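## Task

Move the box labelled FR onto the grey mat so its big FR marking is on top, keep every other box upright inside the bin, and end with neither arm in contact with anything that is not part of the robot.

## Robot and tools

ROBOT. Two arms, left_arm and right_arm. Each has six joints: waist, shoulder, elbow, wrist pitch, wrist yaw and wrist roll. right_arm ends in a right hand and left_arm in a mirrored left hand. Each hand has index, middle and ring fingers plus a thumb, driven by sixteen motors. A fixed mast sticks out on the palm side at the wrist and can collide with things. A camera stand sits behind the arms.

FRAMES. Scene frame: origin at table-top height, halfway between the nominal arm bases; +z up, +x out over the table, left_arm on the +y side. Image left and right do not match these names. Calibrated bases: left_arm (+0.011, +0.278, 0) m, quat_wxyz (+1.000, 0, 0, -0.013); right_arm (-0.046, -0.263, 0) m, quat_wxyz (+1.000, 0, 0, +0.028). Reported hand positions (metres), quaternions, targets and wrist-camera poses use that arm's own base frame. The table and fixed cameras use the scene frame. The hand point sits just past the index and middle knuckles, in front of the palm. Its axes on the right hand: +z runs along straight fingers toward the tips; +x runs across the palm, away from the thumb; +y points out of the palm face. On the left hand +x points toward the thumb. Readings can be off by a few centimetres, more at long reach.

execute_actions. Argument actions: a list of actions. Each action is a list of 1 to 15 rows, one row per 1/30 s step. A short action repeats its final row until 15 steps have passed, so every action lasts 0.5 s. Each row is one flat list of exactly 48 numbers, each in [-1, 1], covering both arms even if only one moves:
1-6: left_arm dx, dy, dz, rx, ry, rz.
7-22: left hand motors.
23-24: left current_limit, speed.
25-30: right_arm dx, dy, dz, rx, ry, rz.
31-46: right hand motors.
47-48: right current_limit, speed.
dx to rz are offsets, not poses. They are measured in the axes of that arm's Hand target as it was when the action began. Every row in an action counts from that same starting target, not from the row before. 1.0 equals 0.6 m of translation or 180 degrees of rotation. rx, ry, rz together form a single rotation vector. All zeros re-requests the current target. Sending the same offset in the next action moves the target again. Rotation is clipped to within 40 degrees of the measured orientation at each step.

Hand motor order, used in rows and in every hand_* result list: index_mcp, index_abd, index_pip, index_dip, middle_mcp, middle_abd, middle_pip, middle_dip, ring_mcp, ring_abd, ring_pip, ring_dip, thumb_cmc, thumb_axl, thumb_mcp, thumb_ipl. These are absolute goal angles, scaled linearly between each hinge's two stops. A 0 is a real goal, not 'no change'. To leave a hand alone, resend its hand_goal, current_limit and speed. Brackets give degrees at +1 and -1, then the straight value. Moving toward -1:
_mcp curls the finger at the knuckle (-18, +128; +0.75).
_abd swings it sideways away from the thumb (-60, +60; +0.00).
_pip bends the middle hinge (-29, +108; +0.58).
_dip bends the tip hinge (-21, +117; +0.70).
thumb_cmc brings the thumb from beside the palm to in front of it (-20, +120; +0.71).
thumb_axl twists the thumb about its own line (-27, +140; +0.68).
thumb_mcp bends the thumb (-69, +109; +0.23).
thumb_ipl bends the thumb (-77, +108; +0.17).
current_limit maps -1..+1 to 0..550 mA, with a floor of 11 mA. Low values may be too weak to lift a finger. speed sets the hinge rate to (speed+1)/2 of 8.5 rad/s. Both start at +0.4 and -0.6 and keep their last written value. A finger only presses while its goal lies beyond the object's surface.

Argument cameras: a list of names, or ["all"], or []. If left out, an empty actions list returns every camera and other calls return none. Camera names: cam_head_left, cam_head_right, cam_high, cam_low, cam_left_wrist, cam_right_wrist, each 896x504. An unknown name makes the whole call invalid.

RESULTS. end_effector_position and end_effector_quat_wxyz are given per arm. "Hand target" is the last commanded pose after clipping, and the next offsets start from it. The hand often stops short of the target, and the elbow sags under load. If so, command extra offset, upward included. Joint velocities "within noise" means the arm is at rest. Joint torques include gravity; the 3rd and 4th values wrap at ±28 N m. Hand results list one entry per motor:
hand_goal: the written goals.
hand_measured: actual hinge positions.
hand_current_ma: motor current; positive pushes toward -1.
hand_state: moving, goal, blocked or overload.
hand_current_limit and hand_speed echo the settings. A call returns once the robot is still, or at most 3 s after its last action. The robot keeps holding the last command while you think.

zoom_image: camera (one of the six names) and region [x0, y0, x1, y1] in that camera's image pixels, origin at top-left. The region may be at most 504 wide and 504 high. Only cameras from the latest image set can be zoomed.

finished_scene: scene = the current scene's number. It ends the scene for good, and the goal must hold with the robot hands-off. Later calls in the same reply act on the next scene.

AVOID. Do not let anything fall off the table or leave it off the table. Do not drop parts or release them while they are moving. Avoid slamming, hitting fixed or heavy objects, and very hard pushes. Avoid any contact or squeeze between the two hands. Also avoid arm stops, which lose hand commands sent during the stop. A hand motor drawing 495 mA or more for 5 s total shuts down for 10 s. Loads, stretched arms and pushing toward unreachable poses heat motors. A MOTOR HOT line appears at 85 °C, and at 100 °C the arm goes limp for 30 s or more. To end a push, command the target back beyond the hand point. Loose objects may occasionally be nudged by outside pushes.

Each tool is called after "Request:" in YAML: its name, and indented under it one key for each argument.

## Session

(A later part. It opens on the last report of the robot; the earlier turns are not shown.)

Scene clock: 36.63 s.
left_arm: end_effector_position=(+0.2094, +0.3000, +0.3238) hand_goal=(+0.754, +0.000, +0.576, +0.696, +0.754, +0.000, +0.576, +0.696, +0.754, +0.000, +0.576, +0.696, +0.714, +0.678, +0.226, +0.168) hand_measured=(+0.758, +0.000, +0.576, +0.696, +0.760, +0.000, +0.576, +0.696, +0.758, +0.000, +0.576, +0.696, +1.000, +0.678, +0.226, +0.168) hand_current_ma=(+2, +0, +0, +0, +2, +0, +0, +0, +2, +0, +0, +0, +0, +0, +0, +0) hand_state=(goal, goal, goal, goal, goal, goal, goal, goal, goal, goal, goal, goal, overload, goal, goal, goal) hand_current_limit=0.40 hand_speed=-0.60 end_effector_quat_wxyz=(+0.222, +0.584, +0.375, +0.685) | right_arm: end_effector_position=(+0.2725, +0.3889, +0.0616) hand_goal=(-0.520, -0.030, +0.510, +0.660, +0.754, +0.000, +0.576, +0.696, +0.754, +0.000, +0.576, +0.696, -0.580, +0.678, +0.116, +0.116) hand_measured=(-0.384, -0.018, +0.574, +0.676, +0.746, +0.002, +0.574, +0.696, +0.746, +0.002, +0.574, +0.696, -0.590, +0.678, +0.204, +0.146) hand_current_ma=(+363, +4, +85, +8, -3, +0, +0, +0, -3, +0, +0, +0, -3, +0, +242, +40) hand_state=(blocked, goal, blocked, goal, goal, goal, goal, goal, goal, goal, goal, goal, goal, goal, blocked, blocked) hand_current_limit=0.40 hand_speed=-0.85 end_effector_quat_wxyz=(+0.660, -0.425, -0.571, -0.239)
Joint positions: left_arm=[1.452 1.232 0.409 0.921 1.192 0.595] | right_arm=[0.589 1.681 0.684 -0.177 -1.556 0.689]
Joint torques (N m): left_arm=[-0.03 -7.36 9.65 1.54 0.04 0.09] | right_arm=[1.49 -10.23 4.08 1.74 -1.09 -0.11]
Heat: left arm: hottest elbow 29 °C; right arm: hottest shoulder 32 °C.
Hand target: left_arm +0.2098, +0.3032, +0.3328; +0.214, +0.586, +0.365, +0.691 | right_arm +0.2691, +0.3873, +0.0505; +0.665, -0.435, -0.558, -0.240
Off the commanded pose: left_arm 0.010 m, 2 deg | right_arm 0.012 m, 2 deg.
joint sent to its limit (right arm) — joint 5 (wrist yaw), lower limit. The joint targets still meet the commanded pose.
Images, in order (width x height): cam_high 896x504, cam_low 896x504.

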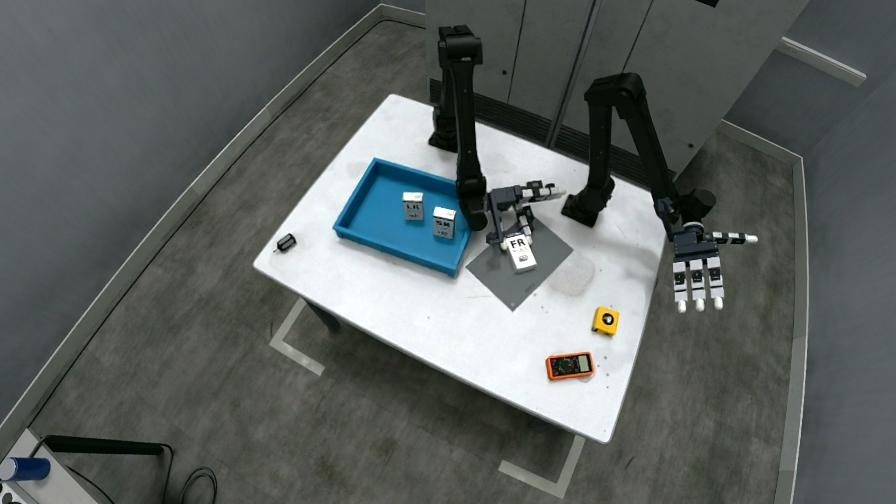

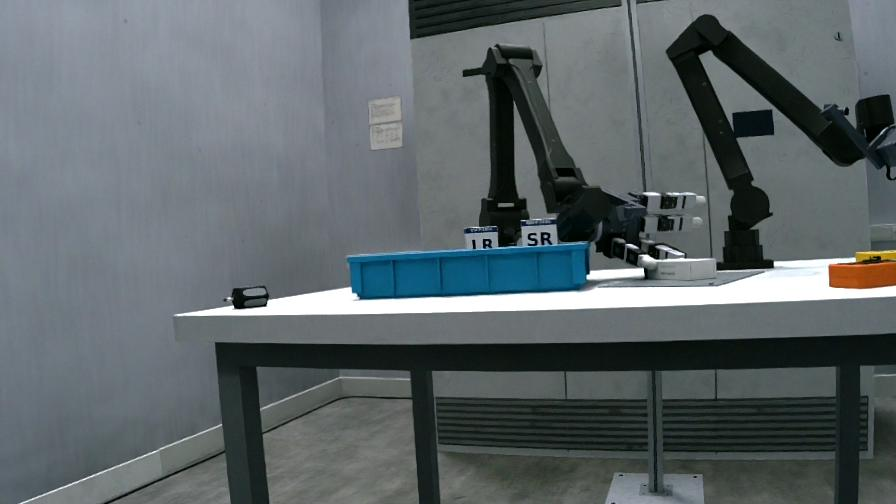

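Request:
execute_actions:
  actions:
    - [[0,0,0,0,0,0,0.754,0,0.576,0.696,0.754,0,0.576,0.696,0.754,0,0.576,0.696,0.714,0.678,0.226,0.168,0.4,-0.6,-0.0065,0.002,0,0,0,0,-0.52,-0.03,0.51,0.66,0.754,0,0.576,0.696,0.754,0,0.576,0.696,-0.58,0.678,0.115,0.115,0.4,-0.85]]
  cameras: ["cam_low","cam_high"]

Request:
zoom_image:
  camera: "cam_low"
  region: [600, 170, 760, 300]

Request:
zoom_image:
  camera: "cam_high"
  region: [430, 150, 620, 340]

Scene clock: 37.53 s.
left_arm: end_effector_position=(+0.2094, +0.3000, +0.3238) hand_goal=(+0.754, +0.000, +0.576, +0.696, +0.754, +0.000, +0.576, +0.696, +0.754, +0.000, +0.576, +0.696, +0.714, +0.678, +0.226, +0.168) hand_measured=(+0.758, +0.000, +0.576, +0.696, +0.760, +0.000, +0.576, +0.696, +0.758, +0.000, +0.576, +0.696, +1.000, +0.678, +0.226, +0.168) hand_current_ma=(+2, +0, +0, +0, +2, +0, +0, +0, +2, +0, +0, +0, +0, +0, +0, +0) hand_state=(goal, goal, goal, goal, goal, goal, goal, goal, goal, goal, goal, goal, overload, goal, goal, goal) hand_current_limit=0.40 hand_speed=-0.60 end_effector_quat_wxyz=(+0.222, +0.584, +0.375, +0.685) | right_arm: end_effector_position=(+0.2739, +0.3898, +0.0613) hand_goal=(-0.520, -0.030, +0.510, +0.660, +0.754, +0.000, +0.576, +0.696, +0.754, +0.000, +0.576, +0.696, -0.580, +0.678, +0.116, +0.116) hand_measured=(-0.384, -0.016, +0.574, +0.676, +0.746, +0.002, +0.574, +0.696, +0.746, +0.002, +0.574, +0.696, -0.588, +0.678, +0.204, +0.146) hand_current_ma=(+363, +4, +85, +8, -3, +0, +0, +0, -3, +0, +0, +0, -2, +0, +242, +40) hand_state=(blocked, goal, blocked, goal, goal, goal, goal, goal, goal, goal, goal, goal, goal, goal, blocked, blocked) hand_current_limit=0.40 hand_speed=-0.85 end_effector_quat_wxyz=(+0.659, -0.422, -0.573, -0.243)
Joint positions: left_arm=[1.452 1.232 0.409 0.921 1.192 0.595] | right_arm=[0.589 1.686 0.684 -0.16 -1.556 0.689]
Joint torques (N m): left_arm=[0.03 -7.36 9.66 1.54 0.04 0.09] | right_arm=[1.44 -9.82 3.89 1.66 -1.07 -0.09]
Heat: left arm: hottest elbow 29 °C; right arm: hottest shoulder 32 °C.
Hand target: left_arm +0.2098, +0.3032, +0.3328; +0.214, +0.586, +0.365, +0.691 | right_arm +0.2690, +0.3873, +0.0465; +0.665, -0.435, -0.558, -0.240
Off the commanded pose: left_arm 0.010 m, 2 deg | right_arm 0.016 m, 2 deg.
joint sent to its limit (right arm) — joint 5 (wrist yaw), lower limit. The joint targets still meet the commanded pose.
Images, in order (width x height): cam_high 896x504, cam_low 896x504.

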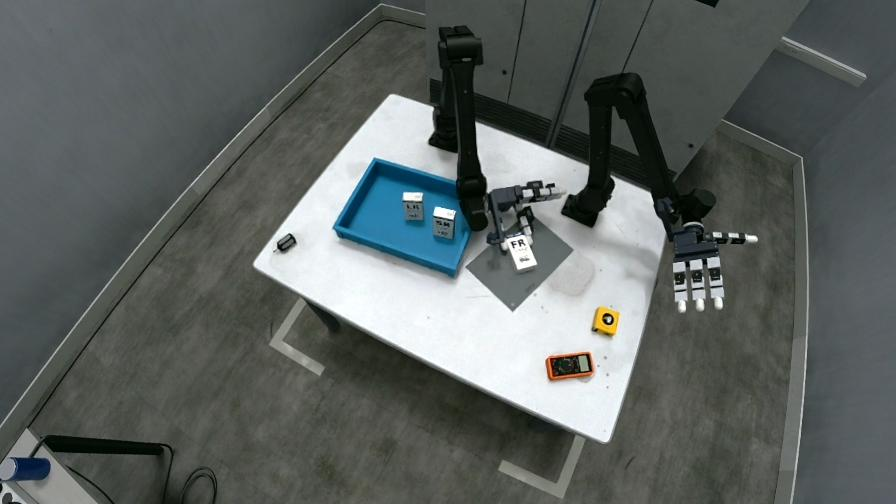

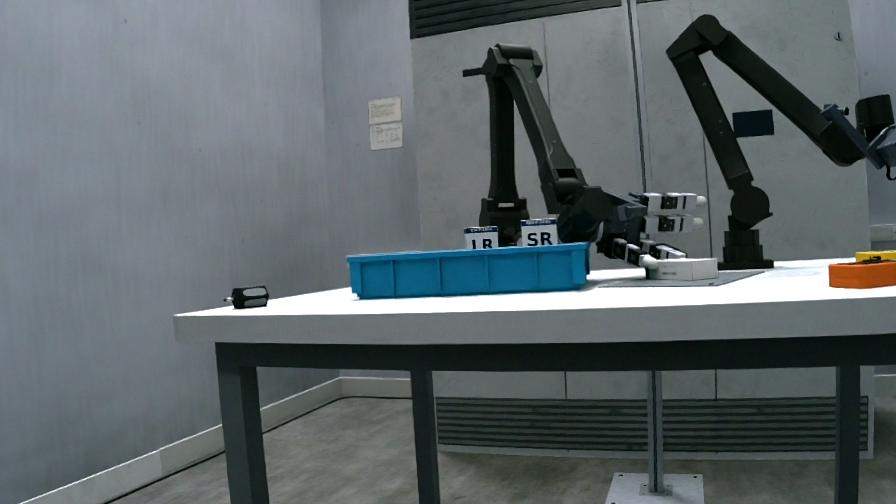

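Scaled by 3.150 from the camera's 896x504 image, which has a finer 1280x720 frame.

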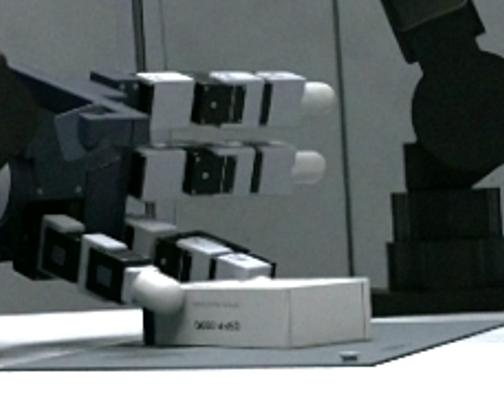

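Scaled by 2.653 from the camera's 896x504 image, which has a finer 1280x720 frame.

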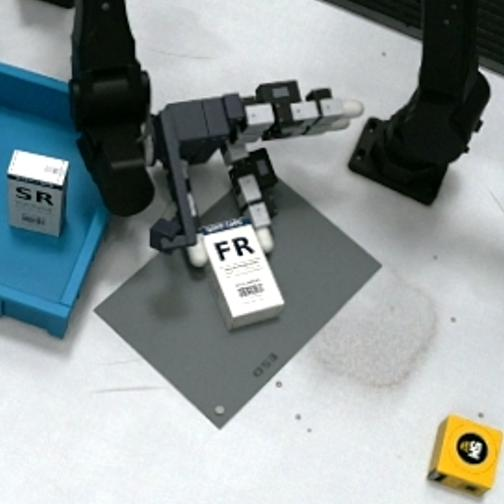

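Request:
execute_actions:
  actions:
    - [[0,0,0,0,0,0,0.754,0,0.576,0.696,0.754,0,0.576,0.696,0.754,0,0.576,0.696,0.714,0.678,0.226,0.168,0.4,-0.6,0.0184,0.0028,0,0,0,0,-0.46,-0.02,0.53,0.67,0.754,0,0.576,0.696,0.754,0,0.576,0.696,-0.58,0.678,0.15,0.13,0.4,-0.85]]
    - [[0,0,0,0,0,0,0.754,0,0.576,0.696,0.754,0,0.576,0.696,0.754,0,0.576,0.696,0.714,0.678,0.226,0.168,0.4,-0.6,0,0,0,0,0,0,-0.41,-0.015,0.56,0.68,0.754,0,0.576,0.696,0.754,0,0.576,0.696,-0.58,0.678,0.185,0.145,0.4,-0.85]]
    - [[0,0,0,0,0,0,0.754,0,0.576,0.696,0.754,0,0.576,0.696,0.754,0,0.576,0.696,0.714,0.678,0.226,0.168,0.4,-0.6,0,0,0,0,0,0,-0.36,-0.015,0.576,0.696,0.754,0,0.576,0.696,0.754,0,0.576,0.696,-0.58,0.678,0.215,0.16,0.4,-0.85]]
    - [[0,0,0,0,0,0,0.754,0,0.576,0.696,0.754,0,0.576,0.696,0.754,0,0.576,0.696,0.714,0.678,0.226,0.168,0.4,-0.6,0,0,0,0,0,0,-0.25,-0.015,0.576,0.696,0.754,0,0.576,0.696,0.754,0,0.576,0.696,-0.58,0.678,0.26,0.168,0.4,-0.85]]
  cameras: ["cam_low","cam_high"]

Request:
zoom_image:
  camera: "cam_low"
  region: [600, 170, 760, 300]

Request:
zoom_image:
  camera: "cam_high"
  region: [430, 150, 620, 340]

Scene clock: 40.13 s.
left_arm: end_effector_position=(+0.2094, +0.3000, +0.3238) hand_goal=(+0.754, +0.000, +0.576, +0.696, +0.754, +0.000, +0.576, +0.696, +0.754, +0.000, +0.576, +0.696, +0.714, +0.678, +0.226, +0.168) hand_measured=(+0.758, +0.000, +0.576, +0.696, +0.760, +0.000, +0.576, +0.696, +0.758, +0.000, +0.576, +0.696, +1.000, +0.678, +0.226, +0.168) hand_current_ma=(+2, +0, +0, +0, +2, +0, +0, +0, +2, +0, +0, +0, +0, +0, +0, +0) hand_state=(goal, goal, goal, goal, goal, goal, goal, goal, goal, goal, goal, goal, overload, goal, goal, goal) hand_current_limit=0.40 hand_speed=-0.60 end_effector_quat_wxyz=(+0.222, +0.584, +0.375, +0.685) | right_arm: end_effector_position=(+0.2730, +0.3893, +0.0599) hand_goal=(-0.250, -0.014, +0.576, +0.696, +0.754, +0.000, +0.576, +0.696, +0.754, +0.000, +0.576, +0.696, -0.580, +0.678, +0.260, +0.168) hand_measured=(-0.256, -0.012, +0.578, +0.694, +0.746, +0.002, +0.574, +0.696, +0.746, +0.002, +0.574, +0.696, -0.574, +0.678, +0.258, +0.166) hand_current_ma=(-1, +0, +0, +0, -3, +0, +0, +0, -3, +0, +0, +0, +1, +0, +0, +0) hand_state=(goal, goal, goal, goal, goal, goal, goal, goal, goal, goal, goal, goal, goal, goal, goal, goal) hand_current_limit=0.40 hand_speed=-0.85 end_effector_quat_wxyz=(+0.662, -0.427, -0.569, -0.236)
Joint positions: left_arm=[1.452 1.232 0.409 0.921 1.192 0.595] | right_arm=[0.589 1.686 0.684 -0.16 -1.557 0.71]
Joint torques (N m): left_arm=[0.03 -7.36 9.66 1.54 0.04 0.09] | right_arm=[1.44 -11.4 4.83 1.59 -1.05 0.01]
Heat: left arm: hottest elbow 29 °C; right arm: hottest shoulder 32 °C.
Hand target: left_arm +0.2098, +0.3032, +0.3328; +0.214, +0.586, +0.365, +0.691 | right_arm +0.2732, +0.3900, +0.0565; +0.665, -0.435, -0.558, -0.240
Off the commanded pose: left_arm 0.010 m, 2 deg | right_arm 0.003 m, 2 deg.
joint read past its limit (right arm) — joint 5 (wrist yaw), lower limit.
joint sent to its limit (right arm) — joint 5 (wrist yaw), lower limit. The joint targets still meet the commanded pose.
Images, in order (width x height): cam_high 896x504, cam_low 896x504.

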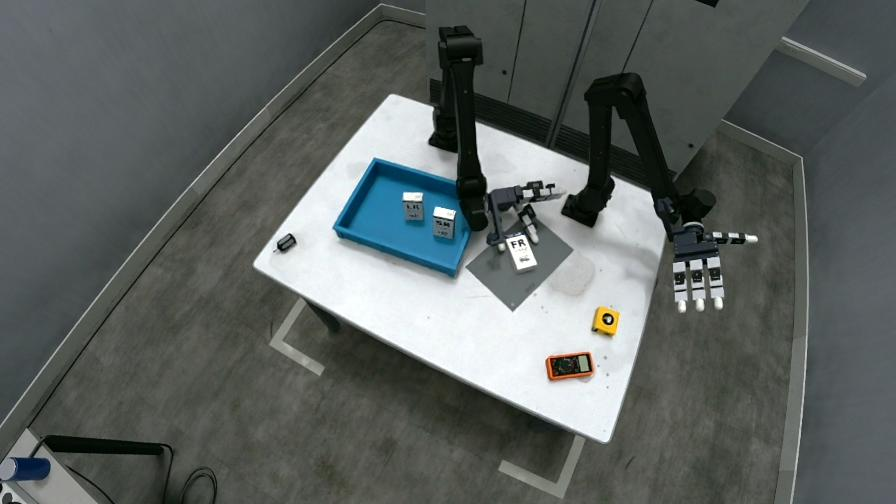

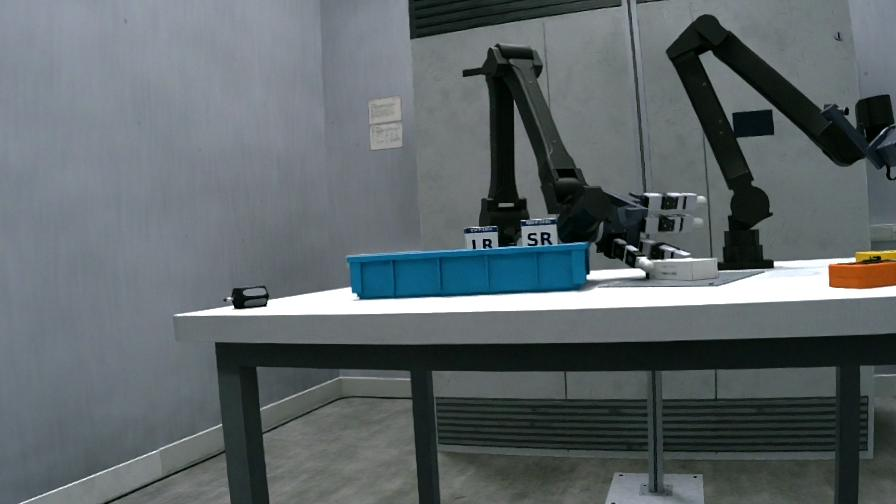

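Scaled by 3.150 from the camera's 896x504 image, which has a finer 1280x720 frame.

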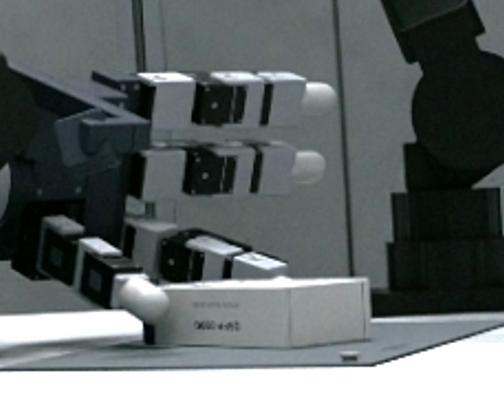

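Scaled by 2.653 from the camera's 896x504 image, which has a finer 1280x720 frame.

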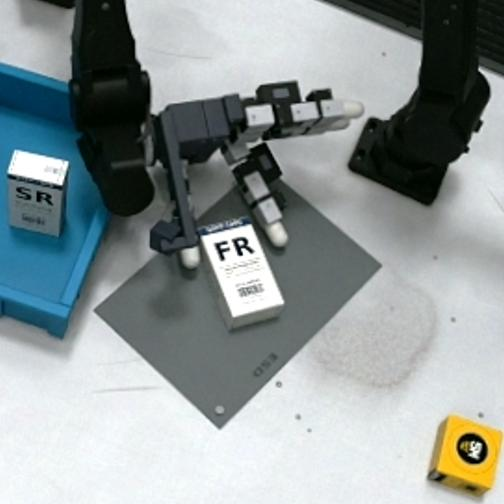

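Request:
execute_actions:
  actions:
    - [[0,0,0,0,0,0,0.754,0,0.576,0.696,0.754,0,0.576,0.696,0.754,0,0.576,0.696,0.714,0.678,0.226,0.168,0.4,-0.6,0.0317,-0.0103,0,0,0,0,-0.22,-0.015,0.576,0.696,0.754,0,0.576,0.696,0.754,0,0.576,0.696,-0.58,0.678,0.28,0.168,0.4,-0.85]]
    - [[0,0,0,0,0,0,0.754,0,0.576,0.696,0.754,0,0.576,0.696,0.754,0,0.576,0.696,0.714,0.678,0.226,0.168,0.4,-0.6,0.0634,-0.0206,0,0,0,0,-0.22,-0.015,0.576,0.696,0.754,0,0.576,0.696,0.754,0,0.576,0.696,-0.58,0.678,0.28,0.168,0.4,-0.85]]
    - [[0,0,0,0,0,0,0.754,0,0.576,0.696,0.754,0,0.576,0.696,0.754,0,0.576,0.696,0.714,0.678,0.226,0.168,0.4,-0.6,0.0634,-0.0206,0,0,0,0,-0.22,-0.015,0.576,0.696,0.754,0,0.576,0.696,0.754,0,0.576,0.696,-0.58,0.678,0.28,0.168,0.4,-0.85]]
    - [[0,0,0,0,0,0,0.754,0,0.576,0.696,0.754,0,0.576,0.696,0.754,0,0.576,0.696,0.714,0.678,0.226,0.168,0.4,-0.6,0.05,-0.016,0,0,0,0,-0.22,-0.015,0.576,0.696,0.754,0,0.576,0.696,0.754,0,0.576,0.696,-0.58,0.678,0.28,0.168,0.4,-0.85]]
  cameras: ["cam_low","cam_high","cam_head_left","cam_head_right"]

Request:
zoom_image:
  camera: "cam_high"
  region: [430, 150, 620, 340]

Scene clock: 42.83 s.
left_arm: end_effector_position=(+0.2094, +0.3000, +0.3238) hand_goal=(+0.754, +0.000, +0.576, +0.696, +0.754, +0.000, +0.576, +0.696, +0.754, +0.000, +0.576, +0.696, +0.714, +0.678, +0.226, +0.168) hand_measured=(+0.758, +0.000, +0.576, +0.696, +0.760, +0.000, +0.576, +0.696, +0.758, +0.000, +0.576, +0.696, +1.000, +0.678, +0.226, +0.168) hand_current_ma=(+2, +0, +0, +0, +2, +0, +0, +0, +2, +0, +0, +0, +0, +0, +0, +0) hand_state=(goal, goal, goal, goal, goal, goal, goal, goal, goal, goal, goal, goal, overload, goal, goal, goal) hand_current_limit=0.40 hand_speed=-0.60 end_effector_quat_wxyz=(+0.222, +0.584, +0.375, +0.685) | right_arm: end_effector_position=(+0.2629, +0.3824, +0.1716) hand_goal=(-0.220, -0.014, +0.576, +0.696, +0.754, +0.000, +0.576, +0.696, +0.754, +0.000, +0.576, +0.696, -0.580, +0.678, +0.280, +0.168) hand_measured=(-0.226, -0.012, +0.578, +0.694, +0.746, +0.002, +0.574, +0.696, +0.746, +0.002, +0.574, +0.696, -0.574, +0.678, +0.278, +0.166) hand_current_ma=(-1, +0, +0, +0, -2, +0, +0, +0, -2, +0, +0, +0, +2, +0, +0, +0) hand_state=(goal, goal, goal, goal, goal, goal, goal, goal, goal, goal, goal, goal, goal, goal, goal, goal) hand_current_limit=0.40 hand_speed=-0.85 end_effector_quat_wxyz=(+0.666, -0.439, -0.560, -0.225)
Joint positions: left_arm=[1.452 1.232 0.409 0.921 1.192 0.595] | right_arm=[0.589 1.364 0.714 -0.312 -1.557 0.949]
Joint torques (N m): left_arm=[0.03 -7.36 9.68 1.54 0.04 0.09] | right_arm=[1.55 -9.99 9.89 1.33 -0.94 0]
Heat: left arm: hottest elbow 29 °C; right arm: hottest shoulder 32 °C.
Hand target: left_arm +0.2098, +0.3032, +0.3328; +0.214, +0.586, +0.365, +0.691 | right_arm +0.2734, +0.3902, +0.1878; +0.665, -0.435, -0.558, -0.240
Off the commanded pose: left_arm 0.010 m, 2 deg | right_arm 0.021 m, 2 deg.
joint read past its limit (right arm) — joint 5 (wrist yaw), lower limit.
joint sent to its limit (right arm) — joint 5 (wrist yaw), lower limit. The joint targets still meet the commanded pose.
Images, in order (width x height): cam_head_left 896x504, cam_head_right 896x504, cam_high 896x504, cam_low 896x504.

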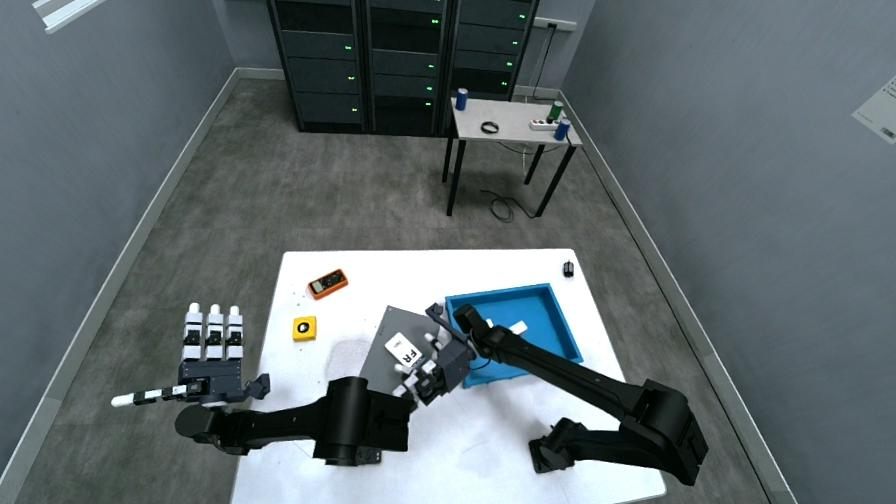

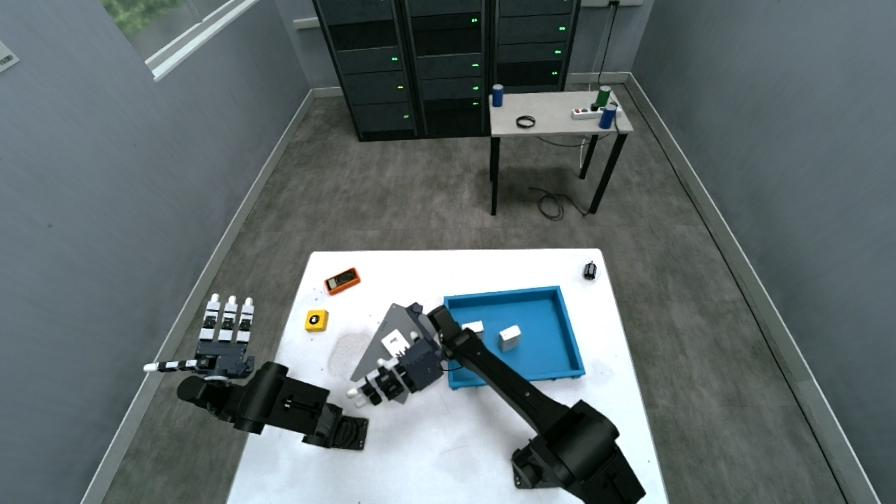

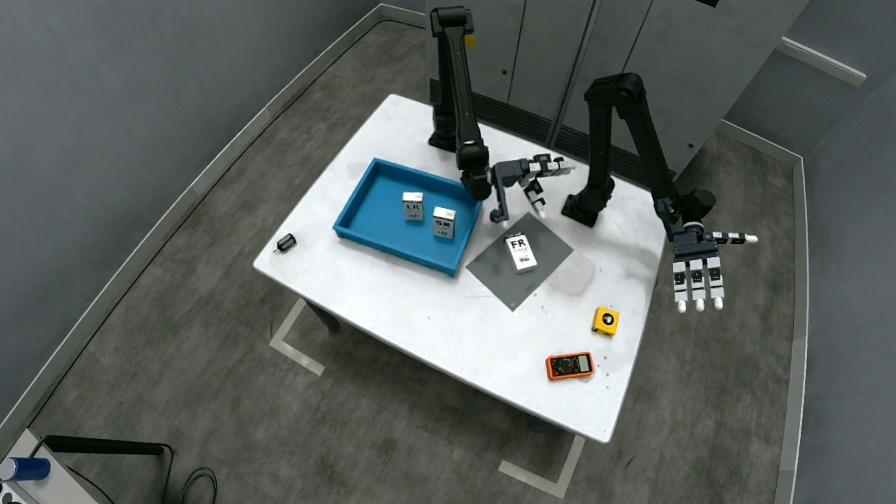

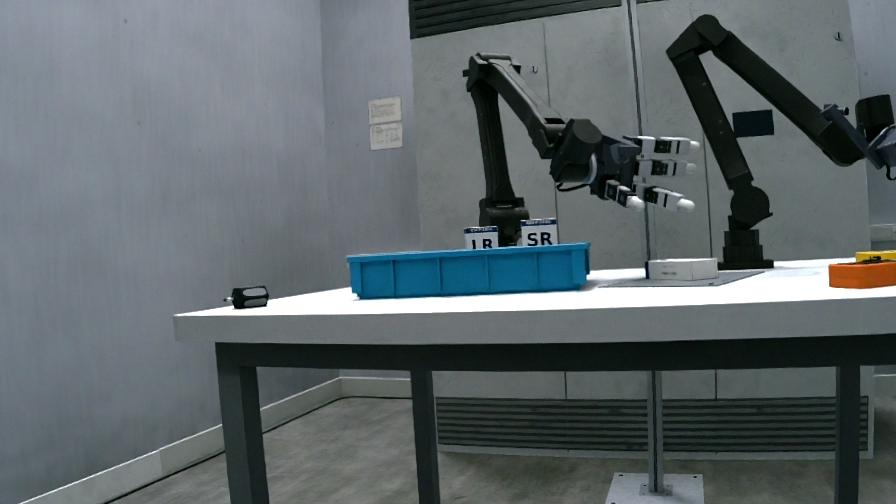

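Scaled by 2.653 from the camera's 896x504 image, which has a finer 1280x720 frame.

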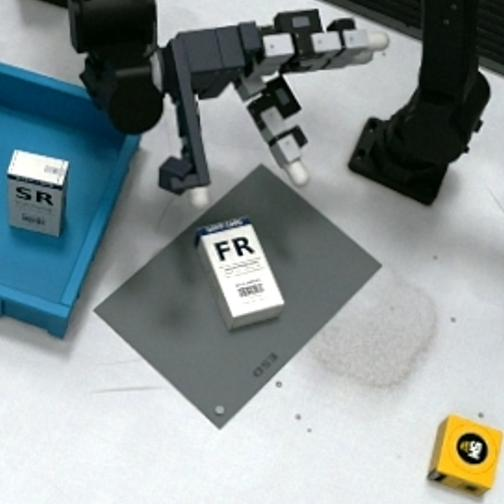

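Request:
finished_scene:
  scene: 2

The scene is finished: the task was done.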